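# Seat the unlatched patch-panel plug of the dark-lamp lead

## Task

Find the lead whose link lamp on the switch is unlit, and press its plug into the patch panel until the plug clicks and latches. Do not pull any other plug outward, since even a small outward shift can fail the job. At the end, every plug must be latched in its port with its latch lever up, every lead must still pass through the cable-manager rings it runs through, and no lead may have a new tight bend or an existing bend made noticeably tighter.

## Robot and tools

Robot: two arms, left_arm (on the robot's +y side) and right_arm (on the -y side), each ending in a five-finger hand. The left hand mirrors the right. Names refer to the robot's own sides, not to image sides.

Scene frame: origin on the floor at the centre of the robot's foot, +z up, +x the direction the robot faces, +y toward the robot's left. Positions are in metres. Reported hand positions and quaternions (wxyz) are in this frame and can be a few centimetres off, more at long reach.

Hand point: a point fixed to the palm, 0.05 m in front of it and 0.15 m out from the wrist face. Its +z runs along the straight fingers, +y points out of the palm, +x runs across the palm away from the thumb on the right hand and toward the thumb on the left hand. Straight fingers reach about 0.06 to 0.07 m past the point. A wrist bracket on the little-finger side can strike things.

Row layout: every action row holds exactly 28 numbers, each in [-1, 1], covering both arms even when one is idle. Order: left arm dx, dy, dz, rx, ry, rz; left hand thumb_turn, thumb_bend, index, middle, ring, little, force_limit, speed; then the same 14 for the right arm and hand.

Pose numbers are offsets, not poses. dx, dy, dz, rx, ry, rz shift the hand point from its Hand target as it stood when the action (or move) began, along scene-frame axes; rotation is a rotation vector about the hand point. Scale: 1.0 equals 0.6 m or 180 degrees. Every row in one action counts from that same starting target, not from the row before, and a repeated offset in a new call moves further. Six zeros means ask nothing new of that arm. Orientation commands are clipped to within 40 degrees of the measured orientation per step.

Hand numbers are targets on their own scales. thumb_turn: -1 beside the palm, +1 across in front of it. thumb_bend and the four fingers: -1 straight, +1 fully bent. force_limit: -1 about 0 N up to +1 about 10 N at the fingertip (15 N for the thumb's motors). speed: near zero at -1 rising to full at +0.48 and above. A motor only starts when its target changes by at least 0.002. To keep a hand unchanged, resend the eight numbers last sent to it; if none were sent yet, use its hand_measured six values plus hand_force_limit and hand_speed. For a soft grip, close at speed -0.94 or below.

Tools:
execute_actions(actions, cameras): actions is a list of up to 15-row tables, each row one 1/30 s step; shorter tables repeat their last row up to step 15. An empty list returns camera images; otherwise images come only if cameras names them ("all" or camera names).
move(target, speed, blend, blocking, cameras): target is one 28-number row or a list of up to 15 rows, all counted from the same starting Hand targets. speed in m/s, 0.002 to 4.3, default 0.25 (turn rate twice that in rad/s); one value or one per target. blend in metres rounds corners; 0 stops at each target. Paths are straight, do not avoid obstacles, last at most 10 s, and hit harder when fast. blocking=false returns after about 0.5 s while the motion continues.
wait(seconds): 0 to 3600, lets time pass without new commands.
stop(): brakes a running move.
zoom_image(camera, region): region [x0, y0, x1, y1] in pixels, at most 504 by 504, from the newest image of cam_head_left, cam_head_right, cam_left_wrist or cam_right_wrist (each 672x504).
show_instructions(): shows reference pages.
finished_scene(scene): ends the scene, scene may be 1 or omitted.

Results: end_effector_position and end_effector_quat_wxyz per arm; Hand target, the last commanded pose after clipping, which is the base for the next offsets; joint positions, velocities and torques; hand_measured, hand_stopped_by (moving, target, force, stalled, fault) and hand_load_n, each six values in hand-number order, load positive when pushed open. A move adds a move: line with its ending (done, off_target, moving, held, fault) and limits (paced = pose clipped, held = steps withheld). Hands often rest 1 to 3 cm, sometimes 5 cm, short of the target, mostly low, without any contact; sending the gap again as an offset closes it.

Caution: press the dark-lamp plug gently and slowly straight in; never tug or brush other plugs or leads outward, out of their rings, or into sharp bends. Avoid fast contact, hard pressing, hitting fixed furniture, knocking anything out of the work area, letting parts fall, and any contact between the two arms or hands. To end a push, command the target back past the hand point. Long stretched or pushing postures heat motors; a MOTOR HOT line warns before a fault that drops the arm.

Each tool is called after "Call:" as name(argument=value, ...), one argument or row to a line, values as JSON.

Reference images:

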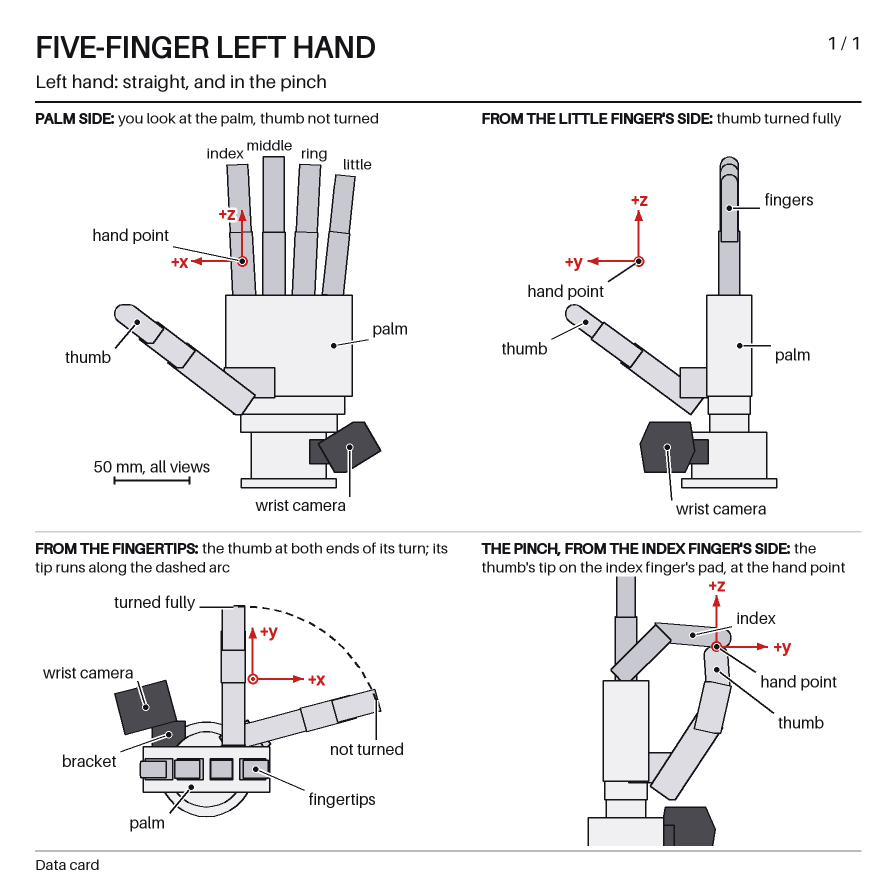

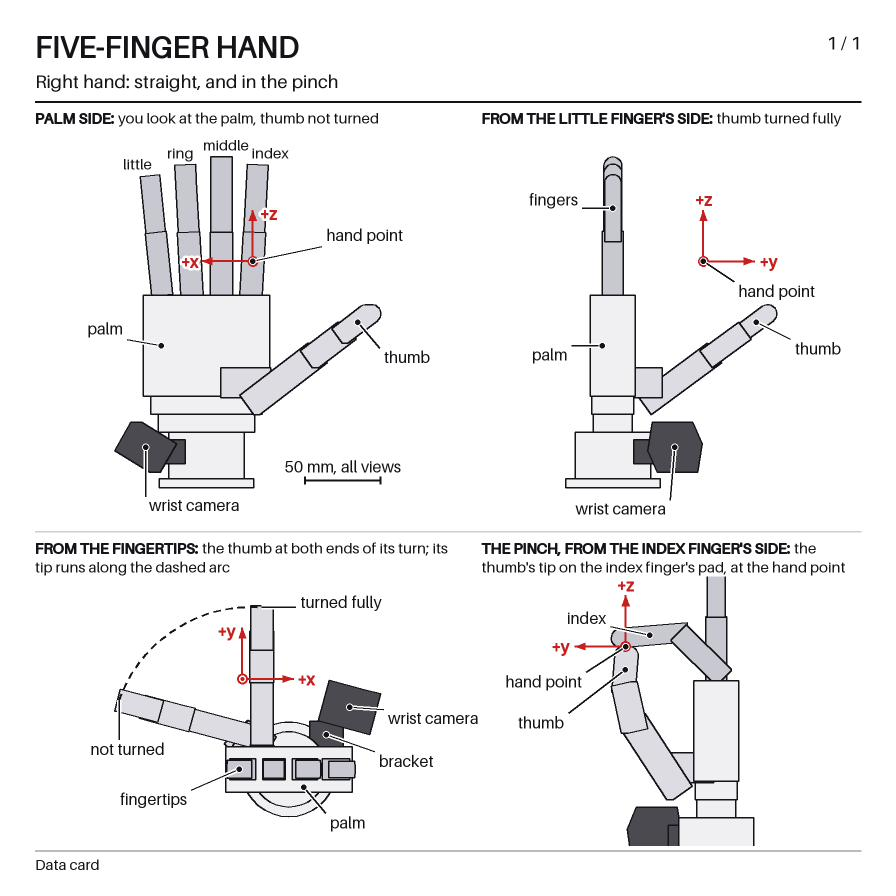

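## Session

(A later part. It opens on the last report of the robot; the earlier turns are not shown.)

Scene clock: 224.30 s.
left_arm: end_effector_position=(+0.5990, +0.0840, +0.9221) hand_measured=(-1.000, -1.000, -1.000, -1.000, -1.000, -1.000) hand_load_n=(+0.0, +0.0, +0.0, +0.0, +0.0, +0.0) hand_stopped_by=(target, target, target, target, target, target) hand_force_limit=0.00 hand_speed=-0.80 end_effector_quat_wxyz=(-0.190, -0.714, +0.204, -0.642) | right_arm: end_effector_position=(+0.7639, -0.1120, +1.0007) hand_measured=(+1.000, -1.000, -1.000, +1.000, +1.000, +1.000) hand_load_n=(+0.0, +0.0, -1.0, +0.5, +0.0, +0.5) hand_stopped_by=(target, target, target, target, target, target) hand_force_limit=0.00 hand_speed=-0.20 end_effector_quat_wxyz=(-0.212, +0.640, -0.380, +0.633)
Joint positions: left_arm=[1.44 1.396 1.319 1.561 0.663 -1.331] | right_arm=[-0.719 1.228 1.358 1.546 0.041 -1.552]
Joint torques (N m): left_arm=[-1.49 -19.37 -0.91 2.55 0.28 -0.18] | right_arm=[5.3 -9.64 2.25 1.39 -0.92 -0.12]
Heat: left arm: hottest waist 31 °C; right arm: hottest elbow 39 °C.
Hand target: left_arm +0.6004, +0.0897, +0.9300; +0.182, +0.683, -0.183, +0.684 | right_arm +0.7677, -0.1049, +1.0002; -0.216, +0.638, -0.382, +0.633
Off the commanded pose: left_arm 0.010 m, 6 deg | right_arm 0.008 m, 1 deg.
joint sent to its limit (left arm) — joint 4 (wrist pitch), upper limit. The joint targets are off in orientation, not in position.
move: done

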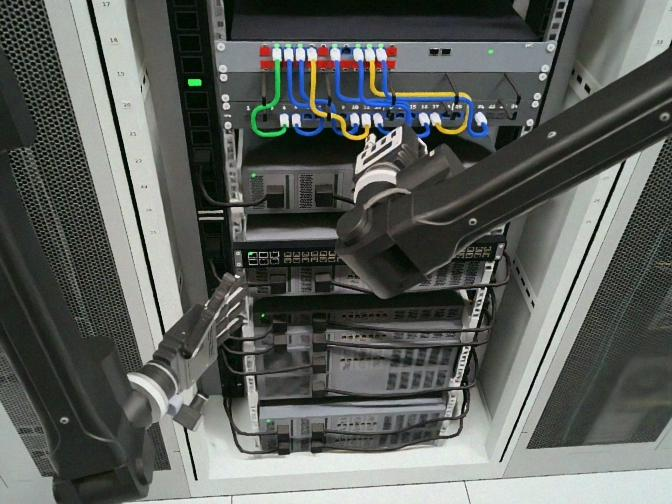

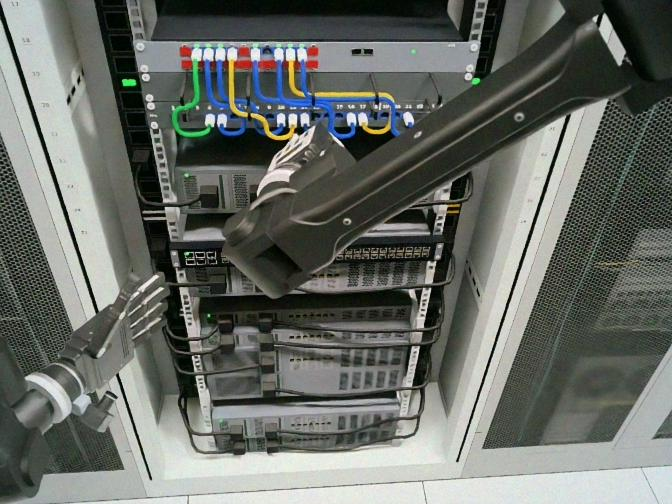

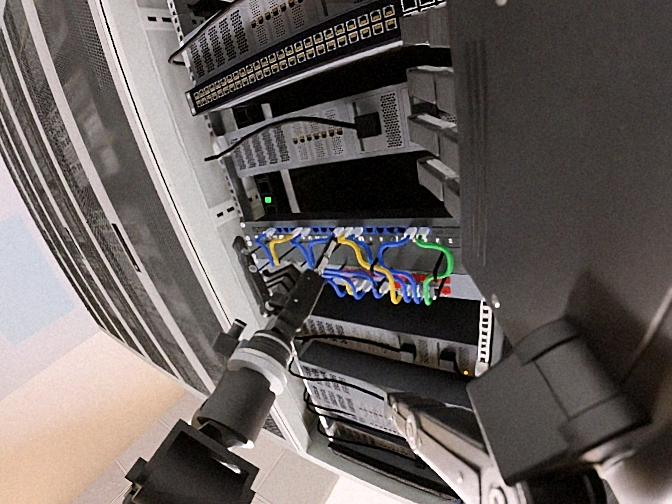

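Call:
zoom_image(
  camera="cam_head_left",
  region=[355, 105, 395, 145],
)

Call:
zoom_image(
  camera="cam_left_wrist",
  region=[318, 225, 358, 265],
)

Scaled by 12.600 from the camera's image (finer frame: 960x720).

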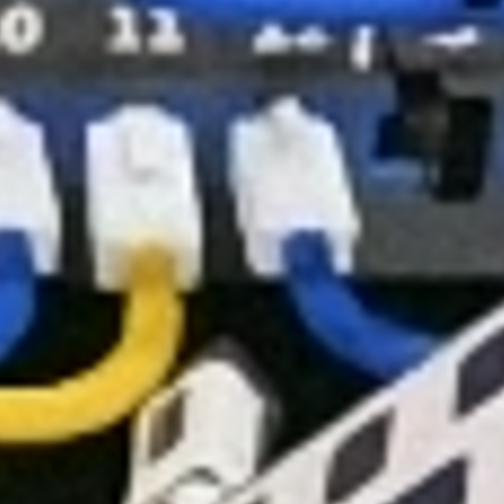

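Scaled by 12.600 from the camera's image (finer frame: 960x720).

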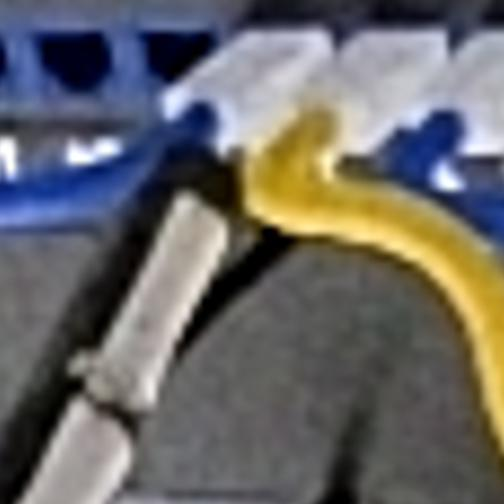

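Call:
move(
  target=[0,0,0,0,0,0,-1,-1,-1,-1,-1,-1,0.0,-0.8,0.02,0.01,0,0,0,0,1,-1,-1,1,1,1,0.0,-0.2],
  speed=0.03,
  cameras=["cam_head_left","cam_left_wrist"],
)

Call:
zoom_image(
  camera="cam_head_left",
  region=[355, 105, 395, 145],
)

Call:
zoom_image(
  camera="cam_left_wrist",
  region=[318, 225, 358, 265],
)

Scene clock: 225.53 s.
left_arm: end_effector_position=(+0.5990, +0.0840, +0.9221) hand_measured=(-1.000, -1.000, -1.000, -1.000, -1.000, -1.000) hand_load_n=(+0.0, +0.0, +0.0, +0.0, +0.0, +0.0) hand_stopped_by=(target, target, target, target, target, target) hand_force_limit=0.00 hand_speed=-0.80 end_effector_quat_wxyz=(-0.190, -0.714, +0.204, -0.642) | right_arm: end_effector_position=(+0.7749, -0.1133, +0.9977) hand_measured=(+1.000, -1.000, -1.000, +1.000, +1.000, +1.000) hand_load_n=(+0.0, +0.0, -2.5, +0.0, +0.0, +0.0) hand_stopped_by=(target, target, target, target, target, target) hand_force_limit=0.00 hand_speed=-0.20 end_effector_quat_wxyz=(-0.204, +0.641, -0.376, +0.637)
Joint positions: left_arm=[1.44 1.396 1.319 1.561 0.663 -1.331] | right_arm=[-0.719 1.244 1.401 1.527 0.044 -1.571]
Joint torques (N m): left_arm=[-1.49 -19.55 -0.8 2.78 0.23 -0.19] | right_arm=[6.77 -9.76 2.25 1.13 -1.13 -0.1]
Heat: left arm: hottest waist 31 °C; right arm: hottest elbow 39 °C.
Hand target: left_arm +0.6004, +0.0897, +0.9300; +0.182, +0.683, -0.183, +0.684 | right_arm +0.7795, -0.0987, +1.0001; -0.216, +0.638, -0.382, +0.633
Off the commanded pose: left_arm 0.010 m, 6 deg | right_arm 0.015 m, 2 deg.
joint sent to its limit (left arm) — joint 4 (wrist pitch), upper limit. The joint targets are off in orientation, not in position.
move: off_target (right_arm)

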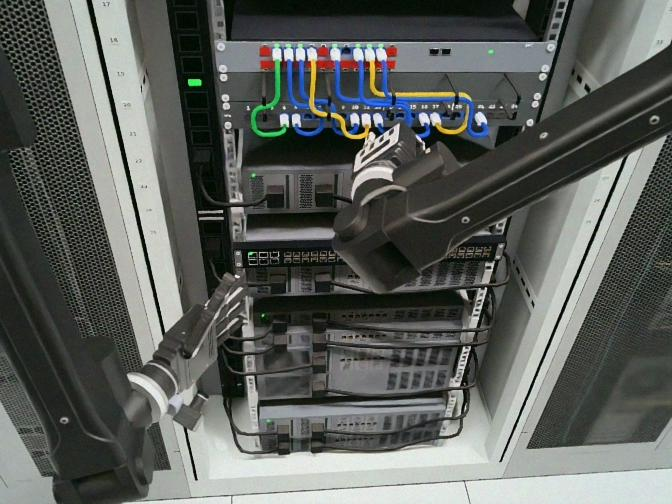

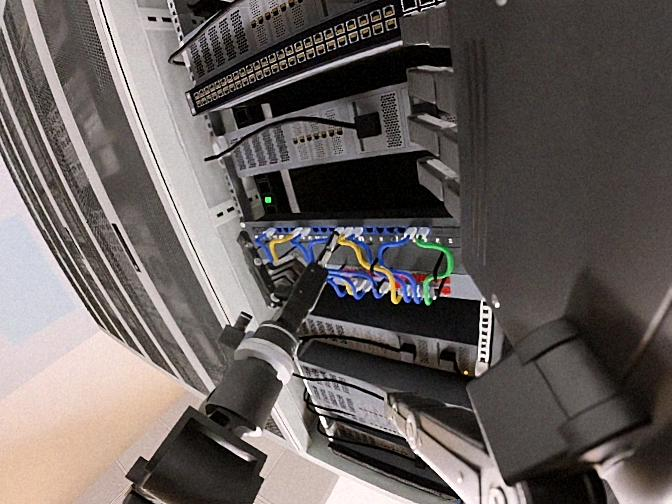

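Scaled by 12.600 from the camera's image (finer frame: 960x720).

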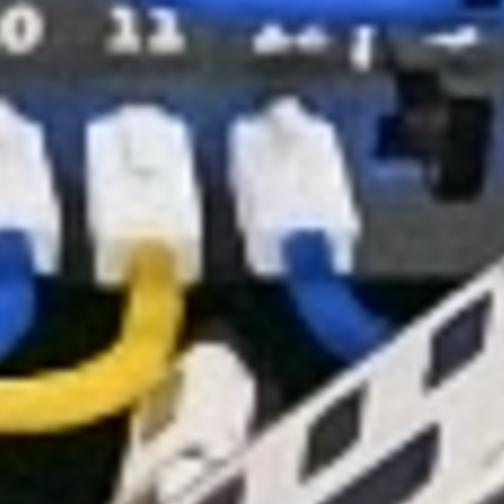

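Scaled by 12.600 from the camera's image (finer frame: 960x720).

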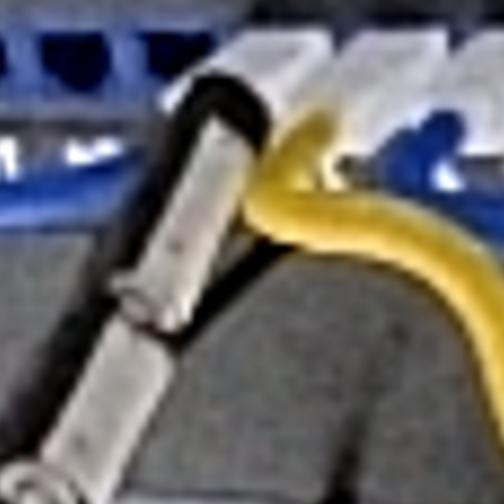

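Call:
move(
  target=[0,0,0,0,0,0,-1,-1,-1,-1,-1,-1,0.0,-0.8,-0.01,-0.02,0.01,0,0,0,1,-1,-1,1,1,1,0.0,-0.2],
  speed=0.03,
  cameras=["cam_head_left","cam_left_wrist"],
)

Call:
zoom_image(
  camera="cam_head_left",
  region=[355, 105, 395, 145],
)

Call:
zoom_image(
  camera="cam_left_wrist",
  region=[318, 225, 358, 265],
)

Scene clock: 229.37 s.
left_arm: end_effector_position=(+0.5990, +0.0840, +0.9221) hand_measured=(-1.000, -1.000, -1.000, -1.000, -1.000, -1.000) hand_load_n=(+0.0, +0.0, +0.0, +0.0, +0.0, +0.0) hand_stopped_by=(target, target, target, target, target, target) hand_force_limit=0.00 hand_speed=-0.80 end_effector_quat_wxyz=(-0.190, -0.714, +0.204, -0.642) | right_arm: end_effector_position=(+0.7713, -0.1131, +0.9983) hand_measured=(+1.000, -1.000, -1.000, +1.000, +1.000, +1.000) hand_load_n=(+0.0, +0.0, -1.0, +0.0, +0.0, +0.0) hand_stopped_by=(target, target, target, target, target, target) hand_force_limit=0.00 hand_speed=-0.20 end_effector_quat_wxyz=(-0.205, +0.644, -0.375, +0.634)
Joint positions: left_arm=[1.44 1.396 1.319 1.561 0.663 -1.331] | right_arm=[-0.719 1.236 1.385 1.527 0.044 -1.572]
Joint torques (N m): left_arm=[-1.61 -19.78 -0.87 2.59 0.3 -0.2] | right_arm=[5.83 -11.81 0.4 1.44 -1.08 0.05]
Heat: left arm: hottest waist 31 °C; right arm: hottest elbow 39 °C.
Hand target: left_arm +0.6004, +0.0897, +0.9300; +0.182, +0.683, -0.183, +0.684 | right_arm +0.7736, -0.1108, +1.0061; -0.216, +0.638, -0.382, +0.633
Off the commanded pose: left_arm 0.010 m, 6 deg | right_arm 0.008 m, 2 deg.
joint sent to its limit (left arm) — joint 4 (wrist pitch), upper limit. The joint targets are off in orientation, not in position.
move: done

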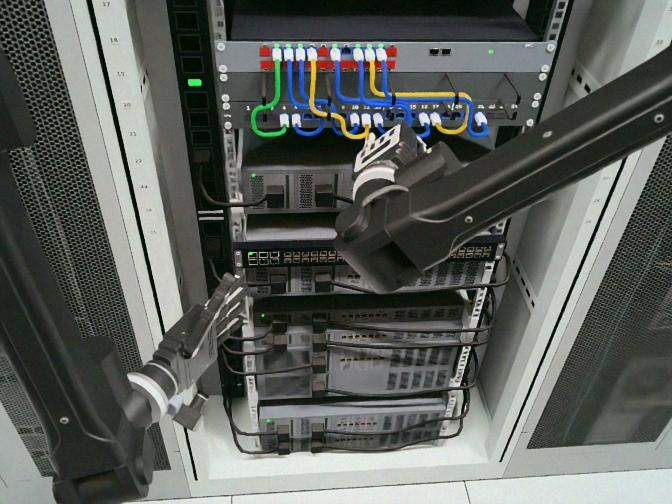

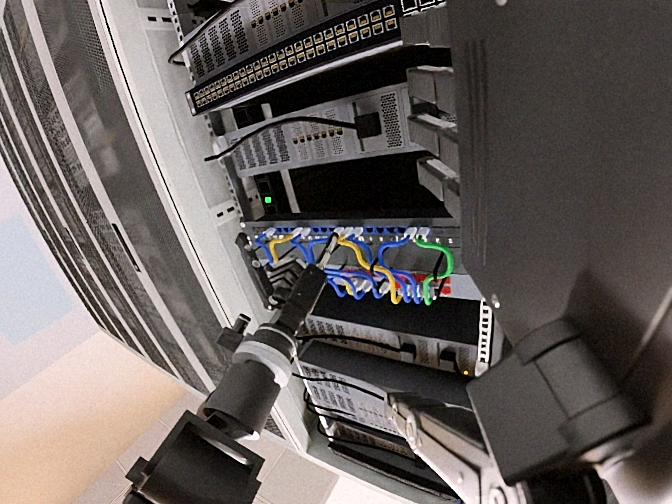

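Scaled by 12.600 from the camera's image (finer frame: 960x720).

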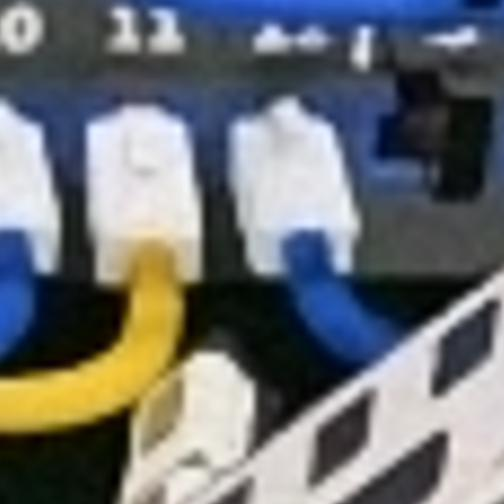

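Scaled by 12.600 from the camera's image (finer frame: 960x720).

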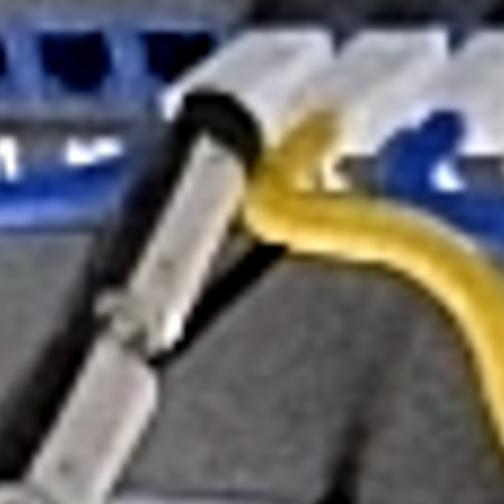

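Call:
move(
  target=[0,0,0,0,0,0,-1,-1,-1,-1,-1,-1,0.0,-0.8,0.0,-0.0067,0.0067,0,0,0,1,-1,-1,1,1,1,0.0,-0.2],
  speed=0.03,
  cameras=["cam_head_left","cam_left_wrist"],
)

Call:
zoom_image(
  camera="cam_head_left",
  region=[355, 105, 395, 145],
)

Call:
zoom_image(
  camera="cam_left_wrist",
  region=[318, 225, 358, 265],
)

Scene clock: 230.17 s.
left_arm: end_effector_position=(+0.5990, +0.0840, +0.9221) hand_measured=(-1.000, -1.000, -1.000, -1.000, -1.000, -1.000) hand_load_n=(+0.0, +0.0, +0.0, +0.0, +0.0, +0.0) hand_stopped_by=(target, target, target, target, target, target) hand_force_limit=0.00 hand_speed=-0.80 end_effector_quat_wxyz=(-0.190, -0.714, +0.204, -0.642) | right_arm: end_effector_position=(+0.7692, -0.1148, +1.0005) hand_measured=(+1.000, -1.000, -1.000, +1.000, +1.000, +1.000) hand_load_n=(+0.0, +0.0, -1.0, +0.0, +0.0, +0.0) hand_stopped_by=(target, target, target, target, target, target) hand_force_limit=0.00 hand_speed=-0.20 end_effector_quat_wxyz=(-0.206, +0.646, -0.374, +0.633)
Joint positions: left_arm=[1.44 1.396 1.319 1.561 0.663 -1.331] | right_arm=[-0.719 1.225 1.371 1.527 0.043 -1.572]
Joint torques (N m): left_arm=[-1.49 -19.08 -0.81 2.62 0.26 -0.19] | right_arm=[5.77 -12.04 0.53 1.39 -1.06 0.03]
Heat: left arm: hottest waist 31 °C; right arm: hottest elbow 39 °C.
Hand target: left_arm +0.6004, +0.0897, +0.9300; +0.182, +0.683, -0.183, +0.684 | right_arm +0.7737, -0.1149, +1.0102; -0.216, +0.638, -0.382, +0.633
Off the commanded pose: left_arm 0.010 m, 6 deg | right_arm 0.011 m, 2 deg.
joint sent to its limit (left arm) — joint 4 (wrist pitch), upper limit. The joint targets are off in orientation, not in position.
move: off_target (right_arm)

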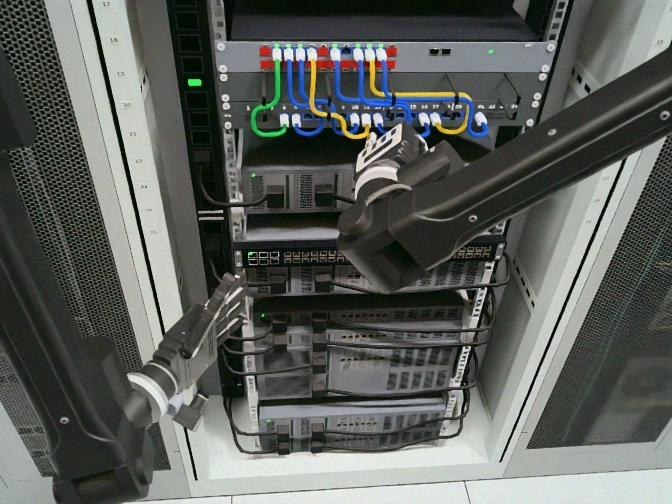

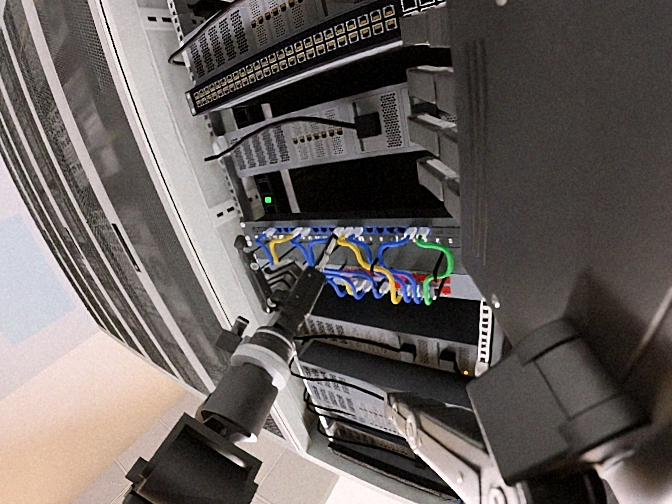

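Scaled by 12.600 from the camera's image (finer frame: 960x720).

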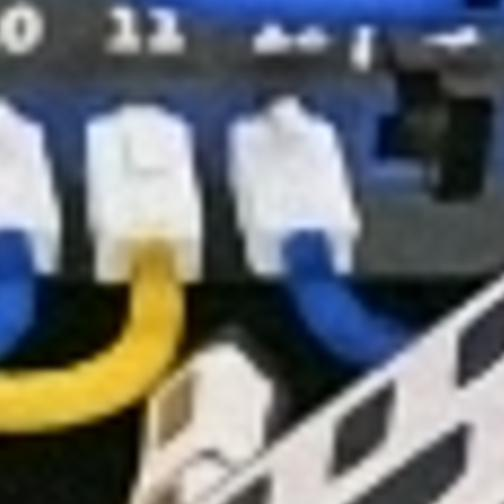

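Scaled by 12.600 from the camera's image (finer frame: 960x720).

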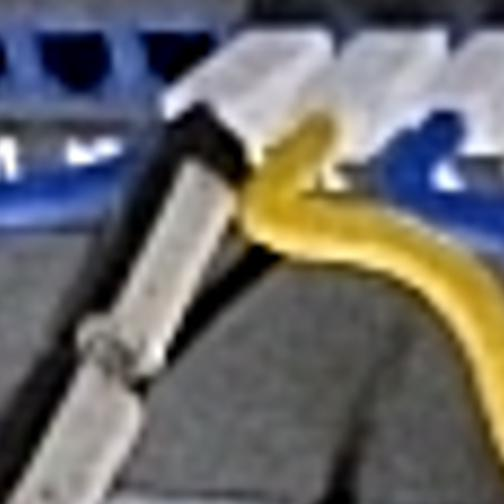

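Call:
move(
  target=[0,0,0,0,0,0,-1,-1,-1,-1,-1,-1,0.0,-0.8,0.015,0.015,0.002,0,0,0,1,-1,-1,1,1,1,0.0,-0.2],
  speed=0.03,
  cameras=["cam_head_left","cam_left_wrist"],
)

Call:
zoom_image(
  camera="cam_head_left",
  region=[355, 105, 395, 145],
)

Call:
zoom_image(
  camera="cam_left_wrist",
  region=[318, 225, 358, 265],
)

Scene clock: 231.40 s.
left_arm: end_effector_position=(+0.5990, +0.0840, +0.9221) hand_measured=(-1.000, -1.000, -1.000, -1.000, -1.000, -1.000) hand_load_n=(+0.0, +0.0, +0.0, +0.0, +0.0, +0.0) hand_stopped_by=(target, target, target, target, target, target) hand_force_limit=0.00 hand_speed=-0.80 end_effector_quat_wxyz=(-0.190, -0.714, +0.204, -0.642) | right_arm: end_effector_position=(+0.7715, -0.1136, +1.0019) hand_measured=(+1.000, -1.000, -1.000, +1.000, +1.000, +1.000) hand_load_n=(+0.0, +0.0, -3.5, +0.0, +0.0, +0.0) hand_stopped_by=(target, target, target, target, target, target) hand_force_limit=0.00 hand_speed=-0.20 end_effector_quat_wxyz=(-0.203, +0.648, -0.373, +0.632)
Joint positions: left_arm=[1.44 1.396 1.319 1.561 0.663 -1.331] | right_arm=[-0.708 1.225 1.377 1.518 0.047 -1.588]
Joint torques (N m): left_arm=[-1.96 -20.01 -0.91 2.55 0.23 -0.21] | right_arm=[7 -10.58 2.4 1.06 -1.33 -0.06]
Heat: left arm: hottest waist 31 °C; right arm: hottest elbow 39 °C.
Hand target: left_arm +0.6004, +0.0897, +0.9300; +0.182, +0.683, -0.183, +0.684 | right_arm +0.7826, -0.1059, +1.0114; -0.216, +0.638, -0.382, +0.633
Off the commanded pose: left_arm 0.010 m, 6 deg | right_arm 0.017 m, 2 deg.
joint sent to its limit (left arm) — joint 4 (wrist pitch), upper limit. The joint targets are off in orientation, not in position.
move: off_target (right_arm)

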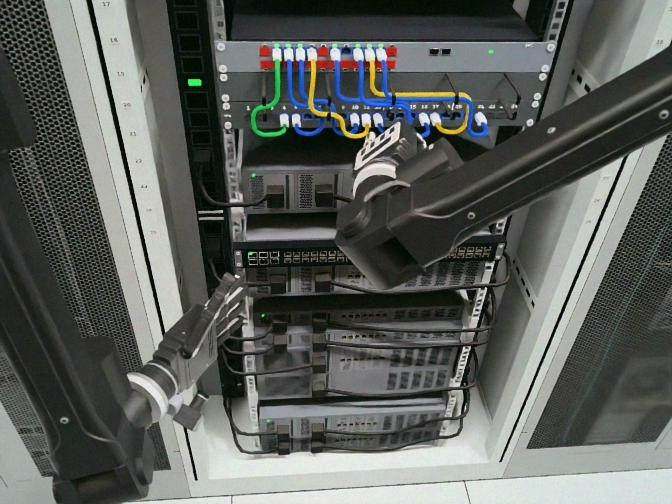

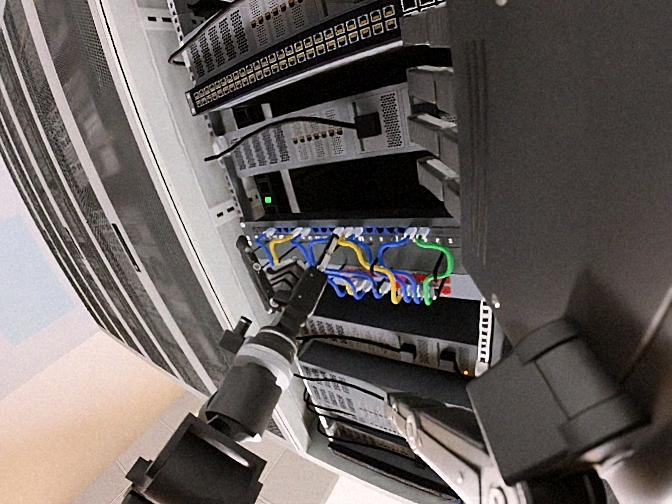

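Scaled by 12.600 from the camera's image (finer frame: 960x720).

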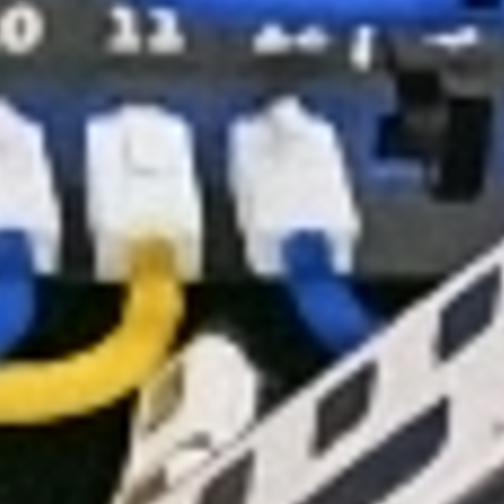

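Scaled by 12.600 from the camera's image (finer frame: 960x720).

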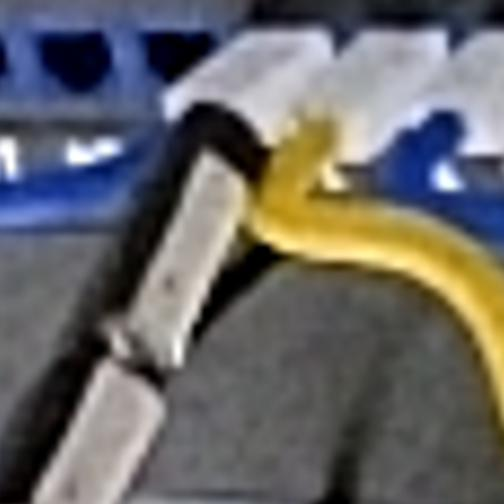

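Call:
move(
  target=[
    [0,0,0,0,0,0,-1,-1,-1,-1,-1,-1,0.0,-0.8,-0.03,-0.015,0,0,0,0,1,-1,-1,1,1,1,0.0,-0.2],
    [0,0,0,0,0,0,-1,-1,-1,-1,-1,-1,0.0,-0.8,-0.025,-0.04,-0.004,0,0,0,1,-1,-1,1,1,1,0.0,-0.2],
  ],
  speed=0.04,
  cameras=["cam_head_left","cam_left_wrist"],
)

Call:
zoom_image(
  camera="cam_head_left",
  region=[355, 105, 395, 145],
)

Call:
zoom_image(
  camera="cam_left_wrist",
  region=[318, 225, 358, 265],
)

Scene clock: 233.60 s.
left_arm: end_effector_position=(+0.5990, +0.0840, +0.9221) hand_measured=(-1.000, -1.000, -1.000, -1.000, -1.000, -1.000) hand_load_n=(+0.0, +0.0, +0.0, +0.0, +0.0, +0.0) hand_stopped_by=(target, target, target, target, target, target) hand_force_limit=0.00 hand_speed=-0.80 end_effector_quat_wxyz=(-0.190, -0.714, +0.204, -0.642) | right_arm: end_effector_position=(+0.7674, -0.1222, +1.0113) hand_measured=(+1.000, -1.000, -1.000, +1.000, +1.000, +1.000) hand_load_n=(+0.0, +0.0, +0.0, +0.0, +0.0, +0.0) hand_stopped_by=(target, target, target, target, target, target) hand_force_limit=0.00 hand_speed=-0.20 end_effector_quat_wxyz=(-0.218, +0.636, -0.388, +0.631)
Joint positions: left_arm=[1.44 1.396 1.319 1.561 0.663 -1.331] | right_arm=[-0.713 1.19 1.334 1.534 0.043 -1.535]
Joint torques (N m): left_arm=[-1.49 -19.72 -0.83 2.58 0.26 -0.22] | right_arm=[2.2 -11.63 0.66 1.18 -0.87 -0.03]
Heat: left arm: hottest waist 31 °C; right arm: hottest elbow 39 °C.
Hand target: left_arm +0.6004, +0.0897, +0.9300; +0.182, +0.683, -0.183, +0.684 | right_arm +0.7677, -0.1300, +1.0091; -0.216, +0.638, -0.382, +0.633
Off the commanded pose: left_arm 0.010 m, 6 deg | right_arm 0.008 m, 1 deg.
joint sent to its limit (left arm) — joint 4 (wrist pitch), upper limit. The joint targets are off in orientation, not in position.
move: done

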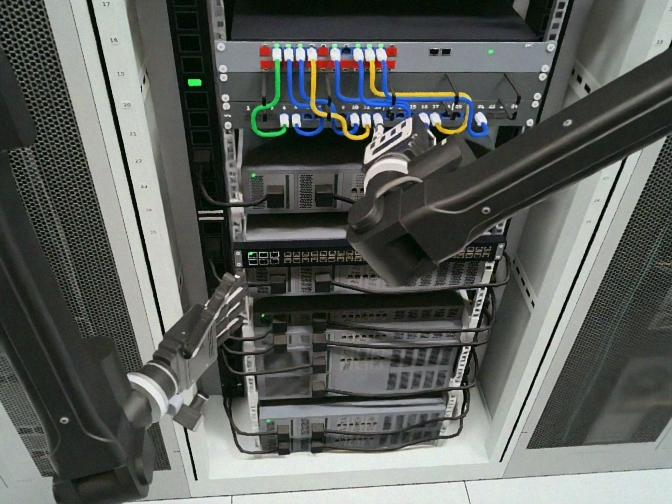

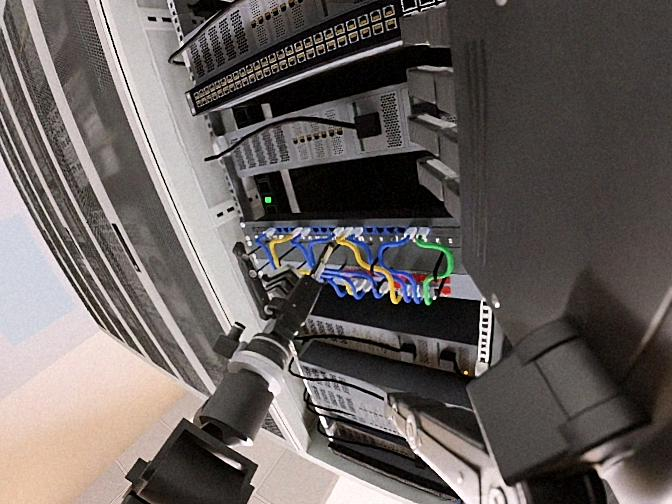

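Scaled by 12.600 from the camera's image (finer frame: 960x720).

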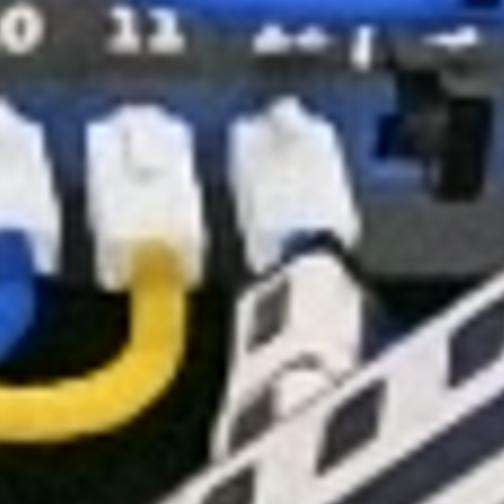

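Scaled by 12.600 from the camera's image (finer frame: 960x720).

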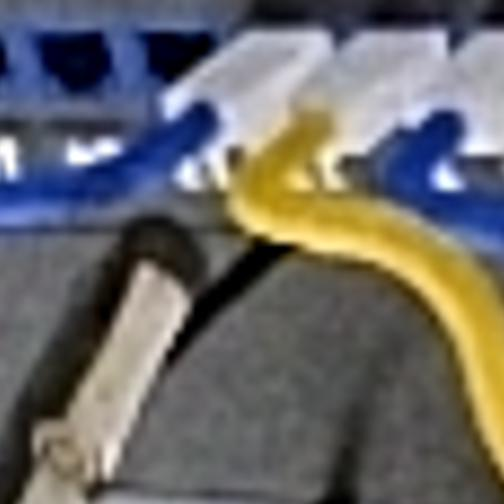

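Call:
move(
  target=[0,0,0,0,0,0,-1,-1,-1,-1,-1,-1,0.0,-0.8,0.0167,0.015,-0.0158,0,0,0,1,-1,-1,1,1,1,0.0,-0.2],
  speed=0.03,
  cameras=["cam_head_left","cam_left_wrist"],
)

Call:
zoom_image(
  camera="cam_head_left",
  region=[355, 105, 395, 145],
)

Call:
zoom_image(
  camera="cam_left_wrist",
  region=[318, 225, 358, 265],
)

Scene clock: 235.13 s.
left_arm: end_effector_position=(+0.5990, +0.0840, +0.9221) hand_measured=(-1.000, -1.000, -1.000, -1.000, -1.000, -1.000) hand_load_n=(+0.0, +0.0, +0.0, +0.0, +0.0, +0.0) hand_stopped_by=(target, target, target, target, target, target) hand_force_limit=0.00 hand_speed=-0.80 end_effector_quat_wxyz=(-0.190, -0.714, +0.204, -0.642) | right_arm: end_effector_position=(+0.7797, -0.1250, +1.0109) hand_measured=(+1.000, -1.000, -1.000, +1.000, +1.000, +1.000) hand_load_n=(+0.0, +0.0, +0.0, +0.0, +0.0, +0.0) hand_stopped_by=(target, target, target, target, target, target) hand_force_limit=0.00 hand_speed=-0.20 end_effector_quat_wxyz=(-0.216, +0.631, -0.390, +0.635)
Joint positions: left_arm=[1.44 1.396 1.319 1.561 0.663 -1.331] | right_arm=[-0.713 1.199 1.374 1.518 0.042 -1.534]
Joint torques (N m): left_arm=[-0.97 -20.01 -0.76 2.7 0.23 -0.2] | right_arm=[2.49 -9.58 1.85 1.05 -0.87 -0.01]
Heat: left arm: hottest waist 31 °C; right arm: hottest elbow 39 °C.
Hand target: left_arm +0.6004, +0.0897, +0.9300; +0.182, +0.683, -0.183, +0.684 | right_arm +0.7777, -0.1208, +0.9995; -0.216, +0.638, -0.382, +0.633
Off the commanded pose: left_arm 0.010 m, 6 deg | right_arm 0.012 m, 1 deg.
joint sent to its limit (left arm) — joint 4 (wrist pitch), upper limit. The joint targets are off in orientation, not in position.
move: off_target (right_arm)

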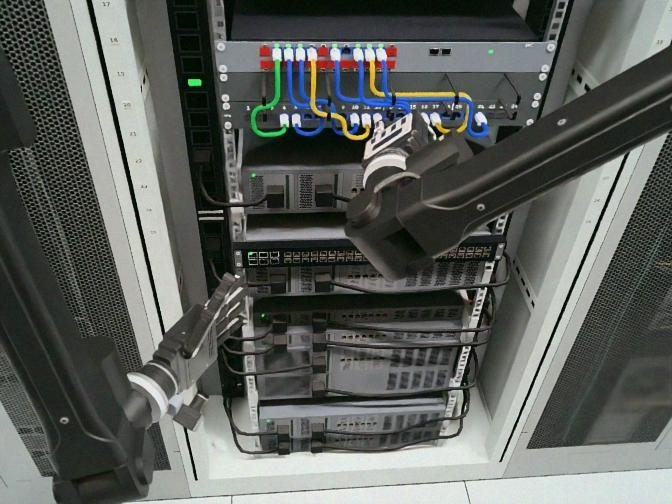

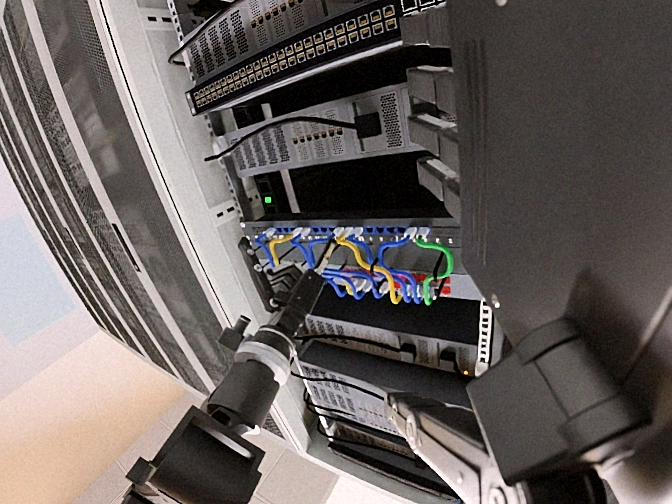

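Scaled by 12.600 from the camera's image (finer frame: 960x720).

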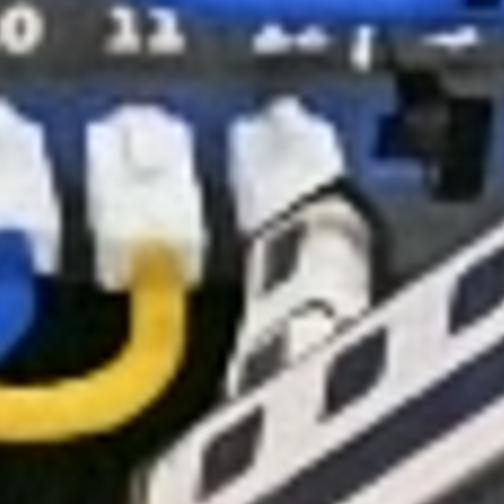

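Scaled by 12.600 from the camera's image (finer frame: 960x720).

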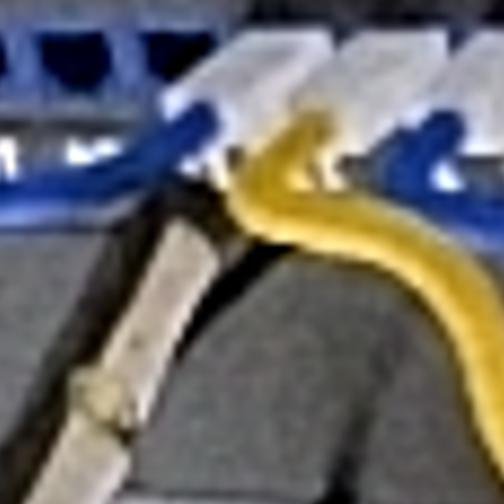

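Call:
move(
  target=[
    [0,0,0,0,0,0,-1,-1,-1,-1,-1,-1,0.0,-0.8,-0.045,0.01,-0.005,0,0,0,1,-1,-1,1,1,1,0.0,-0.2],
    [0,0,0,0,0,0,-1,-1,-1,-1,-1,-1,0.0,-0.8,-0.035,0.02,-0.015,0,0,0,1,-1,-1,1,1,1,0.0,-0.2],
  ],
  speed=0.04,
  cameras=["cam_head_left","cam_left_wrist"],
)

Call:
zoom_image(
  camera="cam_head_left",
  region=[355, 105, 395, 145],
)

Call:
zoom_image(
  camera="cam_left_wrist",
  region=[318, 225, 358, 265],
)

Scene clock: 237.37 s.
left_arm: end_effector_position=(+0.5990, +0.0840, +0.9221) hand_measured=(-1.000, -1.000, -1.000, -1.000, -1.000, -1.000) hand_load_n=(+0.0, -0.5, +0.0, +0.0, +0.5, +0.0) hand_stopped_by=(target, target, target, target, target, target) hand_force_limit=0.00 hand_speed=-0.80 end_effector_quat_wxyz=(-0.190, -0.714, +0.204, -0.642) | right_arm: end_effector_position=(+0.7593, -0.1072, +0.9977) hand_measured=(+1.000, -1.000, -1.000, +1.000, +1.000, +1.000) hand_load_n=(+0.0, +0.0, -0.5, +0.0, +0.0, +0.0) hand_stopped_by=(target, target, target, target, target, target) hand_force_limit=0.00 hand_speed=-0.20 end_effector_quat_wxyz=(-0.221, +0.640, -0.387, +0.626)
Joint positions: left_arm=[1.44 1.396 1.319 1.561 0.663 -1.331] | right_arm=[-0.72 1.23 1.347 1.548 0.042 -1.527]
Joint torques (N m): left_arm=[-1.55 -19.37 -0.83 2.65 0.26 -0.21] | right_arm=[2.73 -9.64 1.46 1.99 -0.83 -0.01]
Heat: left arm: hottest waist 31 °C; right arm: hottest elbow 39 °C.
Hand target: left_arm +0.6004, +0.0897, +0.9300; +0.182, +0.683, -0.183, +0.684 | right_arm +0.7566, -0.1088, +0.9904; -0.216, +0.638, -0.382, +0.633
Off the commanded pose: left_arm 0.010 m, 6 deg | right_arm 0.008 m, 1 deg.
joint sent to its limit (left arm) — joint 4 (wrist pitch), upper limit. The joint targets are off in orientation, not in position.
joint sent to its limit (right arm) — joint 4 (wrist pitch), upper limit. The joint targets still meet the commanded pose.
move: done

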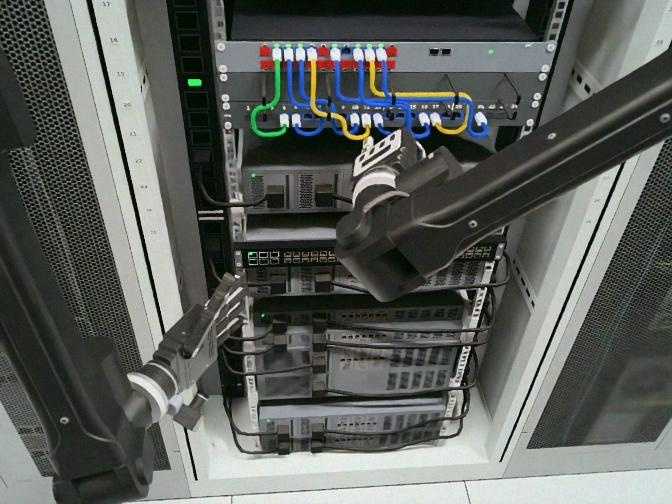

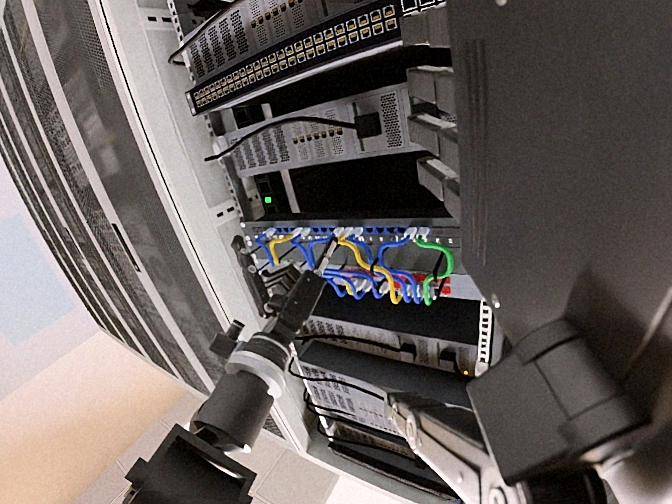

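Scaled by 12.600 from the camera's image (finer frame: 960x720).

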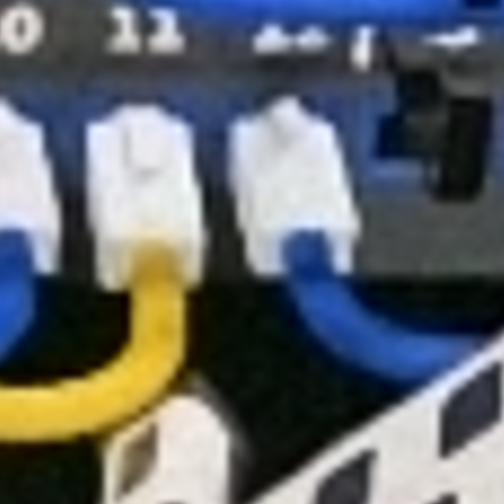

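Scaled by 12.600 from the camera's image (finer frame: 960x720).

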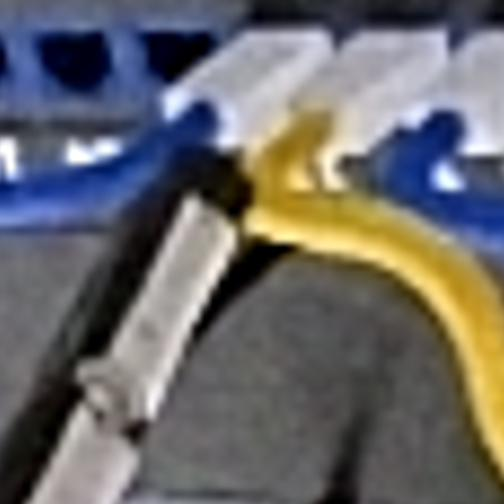

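Call:
move(
  target=[0,0,0,0,0,0,-1,-1,-1,-1,-1,-1,0.0,-0.8,0.025,-0.015,0.008,0,0,0,1,-1,-1,1,1,1,0.0,-0.2],
  speed=0.03,
  cameras=["cam_head_left","cam_left_wrist"],
)

Call:
zoom_image(
  camera="cam_head_left",
  region=[355, 105, 395, 145],
)

Call:
zoom_image(
  camera="cam_left_wrist",
  region=[318, 225, 358, 265],
)

Scene clock: 238.60 s.
left_arm: end_effector_position=(+0.5990, +0.0840, +0.9221) hand_measured=(-1.000, -1.000, -1.000, -1.000, -1.000, -1.000) hand_load_n=(+0.0, +0.0, +0.0, +0.0, -0.5, +0.0) hand_stopped_by=(target, target, target, target, target, target) hand_force_limit=0.00 hand_speed=-0.80 end_effector_quat_wxyz=(-0.190, -0.714, +0.204, -0.642) | right_arm: end_effector_position=(+0.7638, -0.1081, +0.9972) hand_measured=(+1.000, -1.000, -1.000, +1.000, +1.000, +1.000) hand_load_n=(+0.0, +0.0, -1.0, +0.0, +0.0, +0.0) hand_stopped_by=(target, target, target, target, target, target) hand_force_limit=0.00 hand_speed=-0.20 end_effector_quat_wxyz=(-0.221, +0.640, -0.387, +0.626)
Joint positions: left_arm=[1.44 1.396 1.319 1.561 0.663 -1.331] | right_arm=[-0.72 1.23 1.359 1.535 0.043 -1.527]
Joint torques (N m): left_arm=[-1.67 -19.19 -0.88 2.7 0.26 -0.19] | right_arm=[3.14 -10.99 2.21 1.09 -0.88 -0.03]
Heat: left arm: hottest waist 31 °C; right arm: hottest elbow 38 °C.
Hand target: left_arm +0.6004, +0.0897, +0.9300; +0.182, +0.683, -0.183, +0.684 | right_arm +0.7717, -0.1178, +0.9953; -0.216, +0.638, -0.382, +0.633
Off the commanded pose: left_arm 0.010 m, 6 deg | right_arm 0.013 m, 1 deg.
joint sent to its limit (left arm) — joint 4 (wrist pitch), upper limit. The joint targets are off in orientation, not in position.
move: off_target (right_arm)

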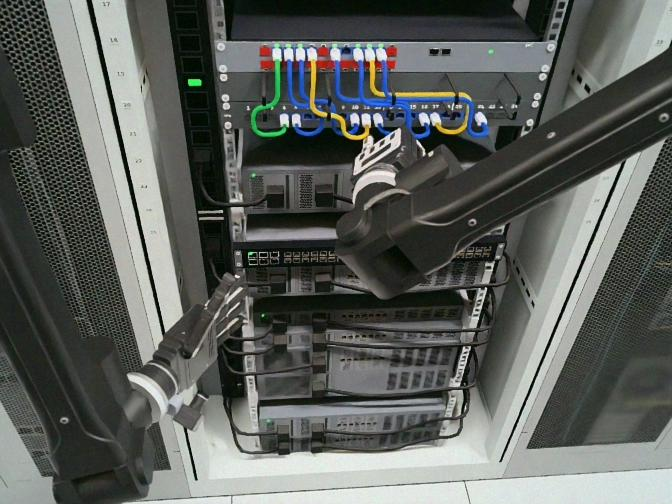

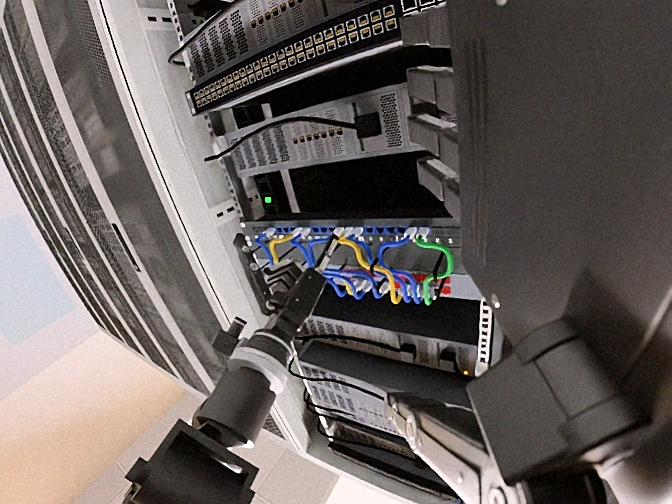

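Scaled by 12.600 from the camera's image (finer frame: 960x720).

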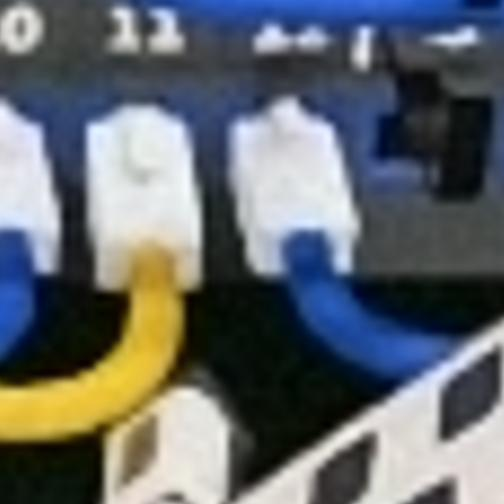

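Scaled by 12.600 from the camera's image (finer frame: 960x720).

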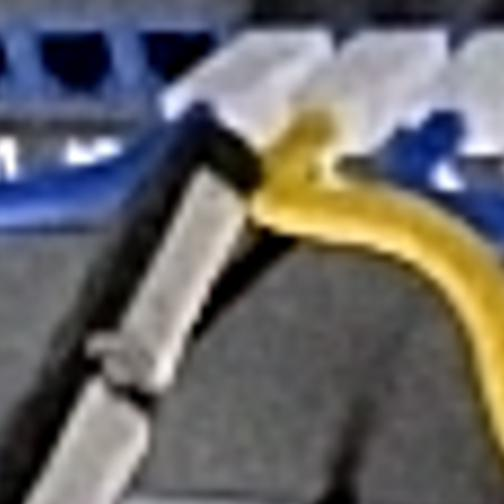

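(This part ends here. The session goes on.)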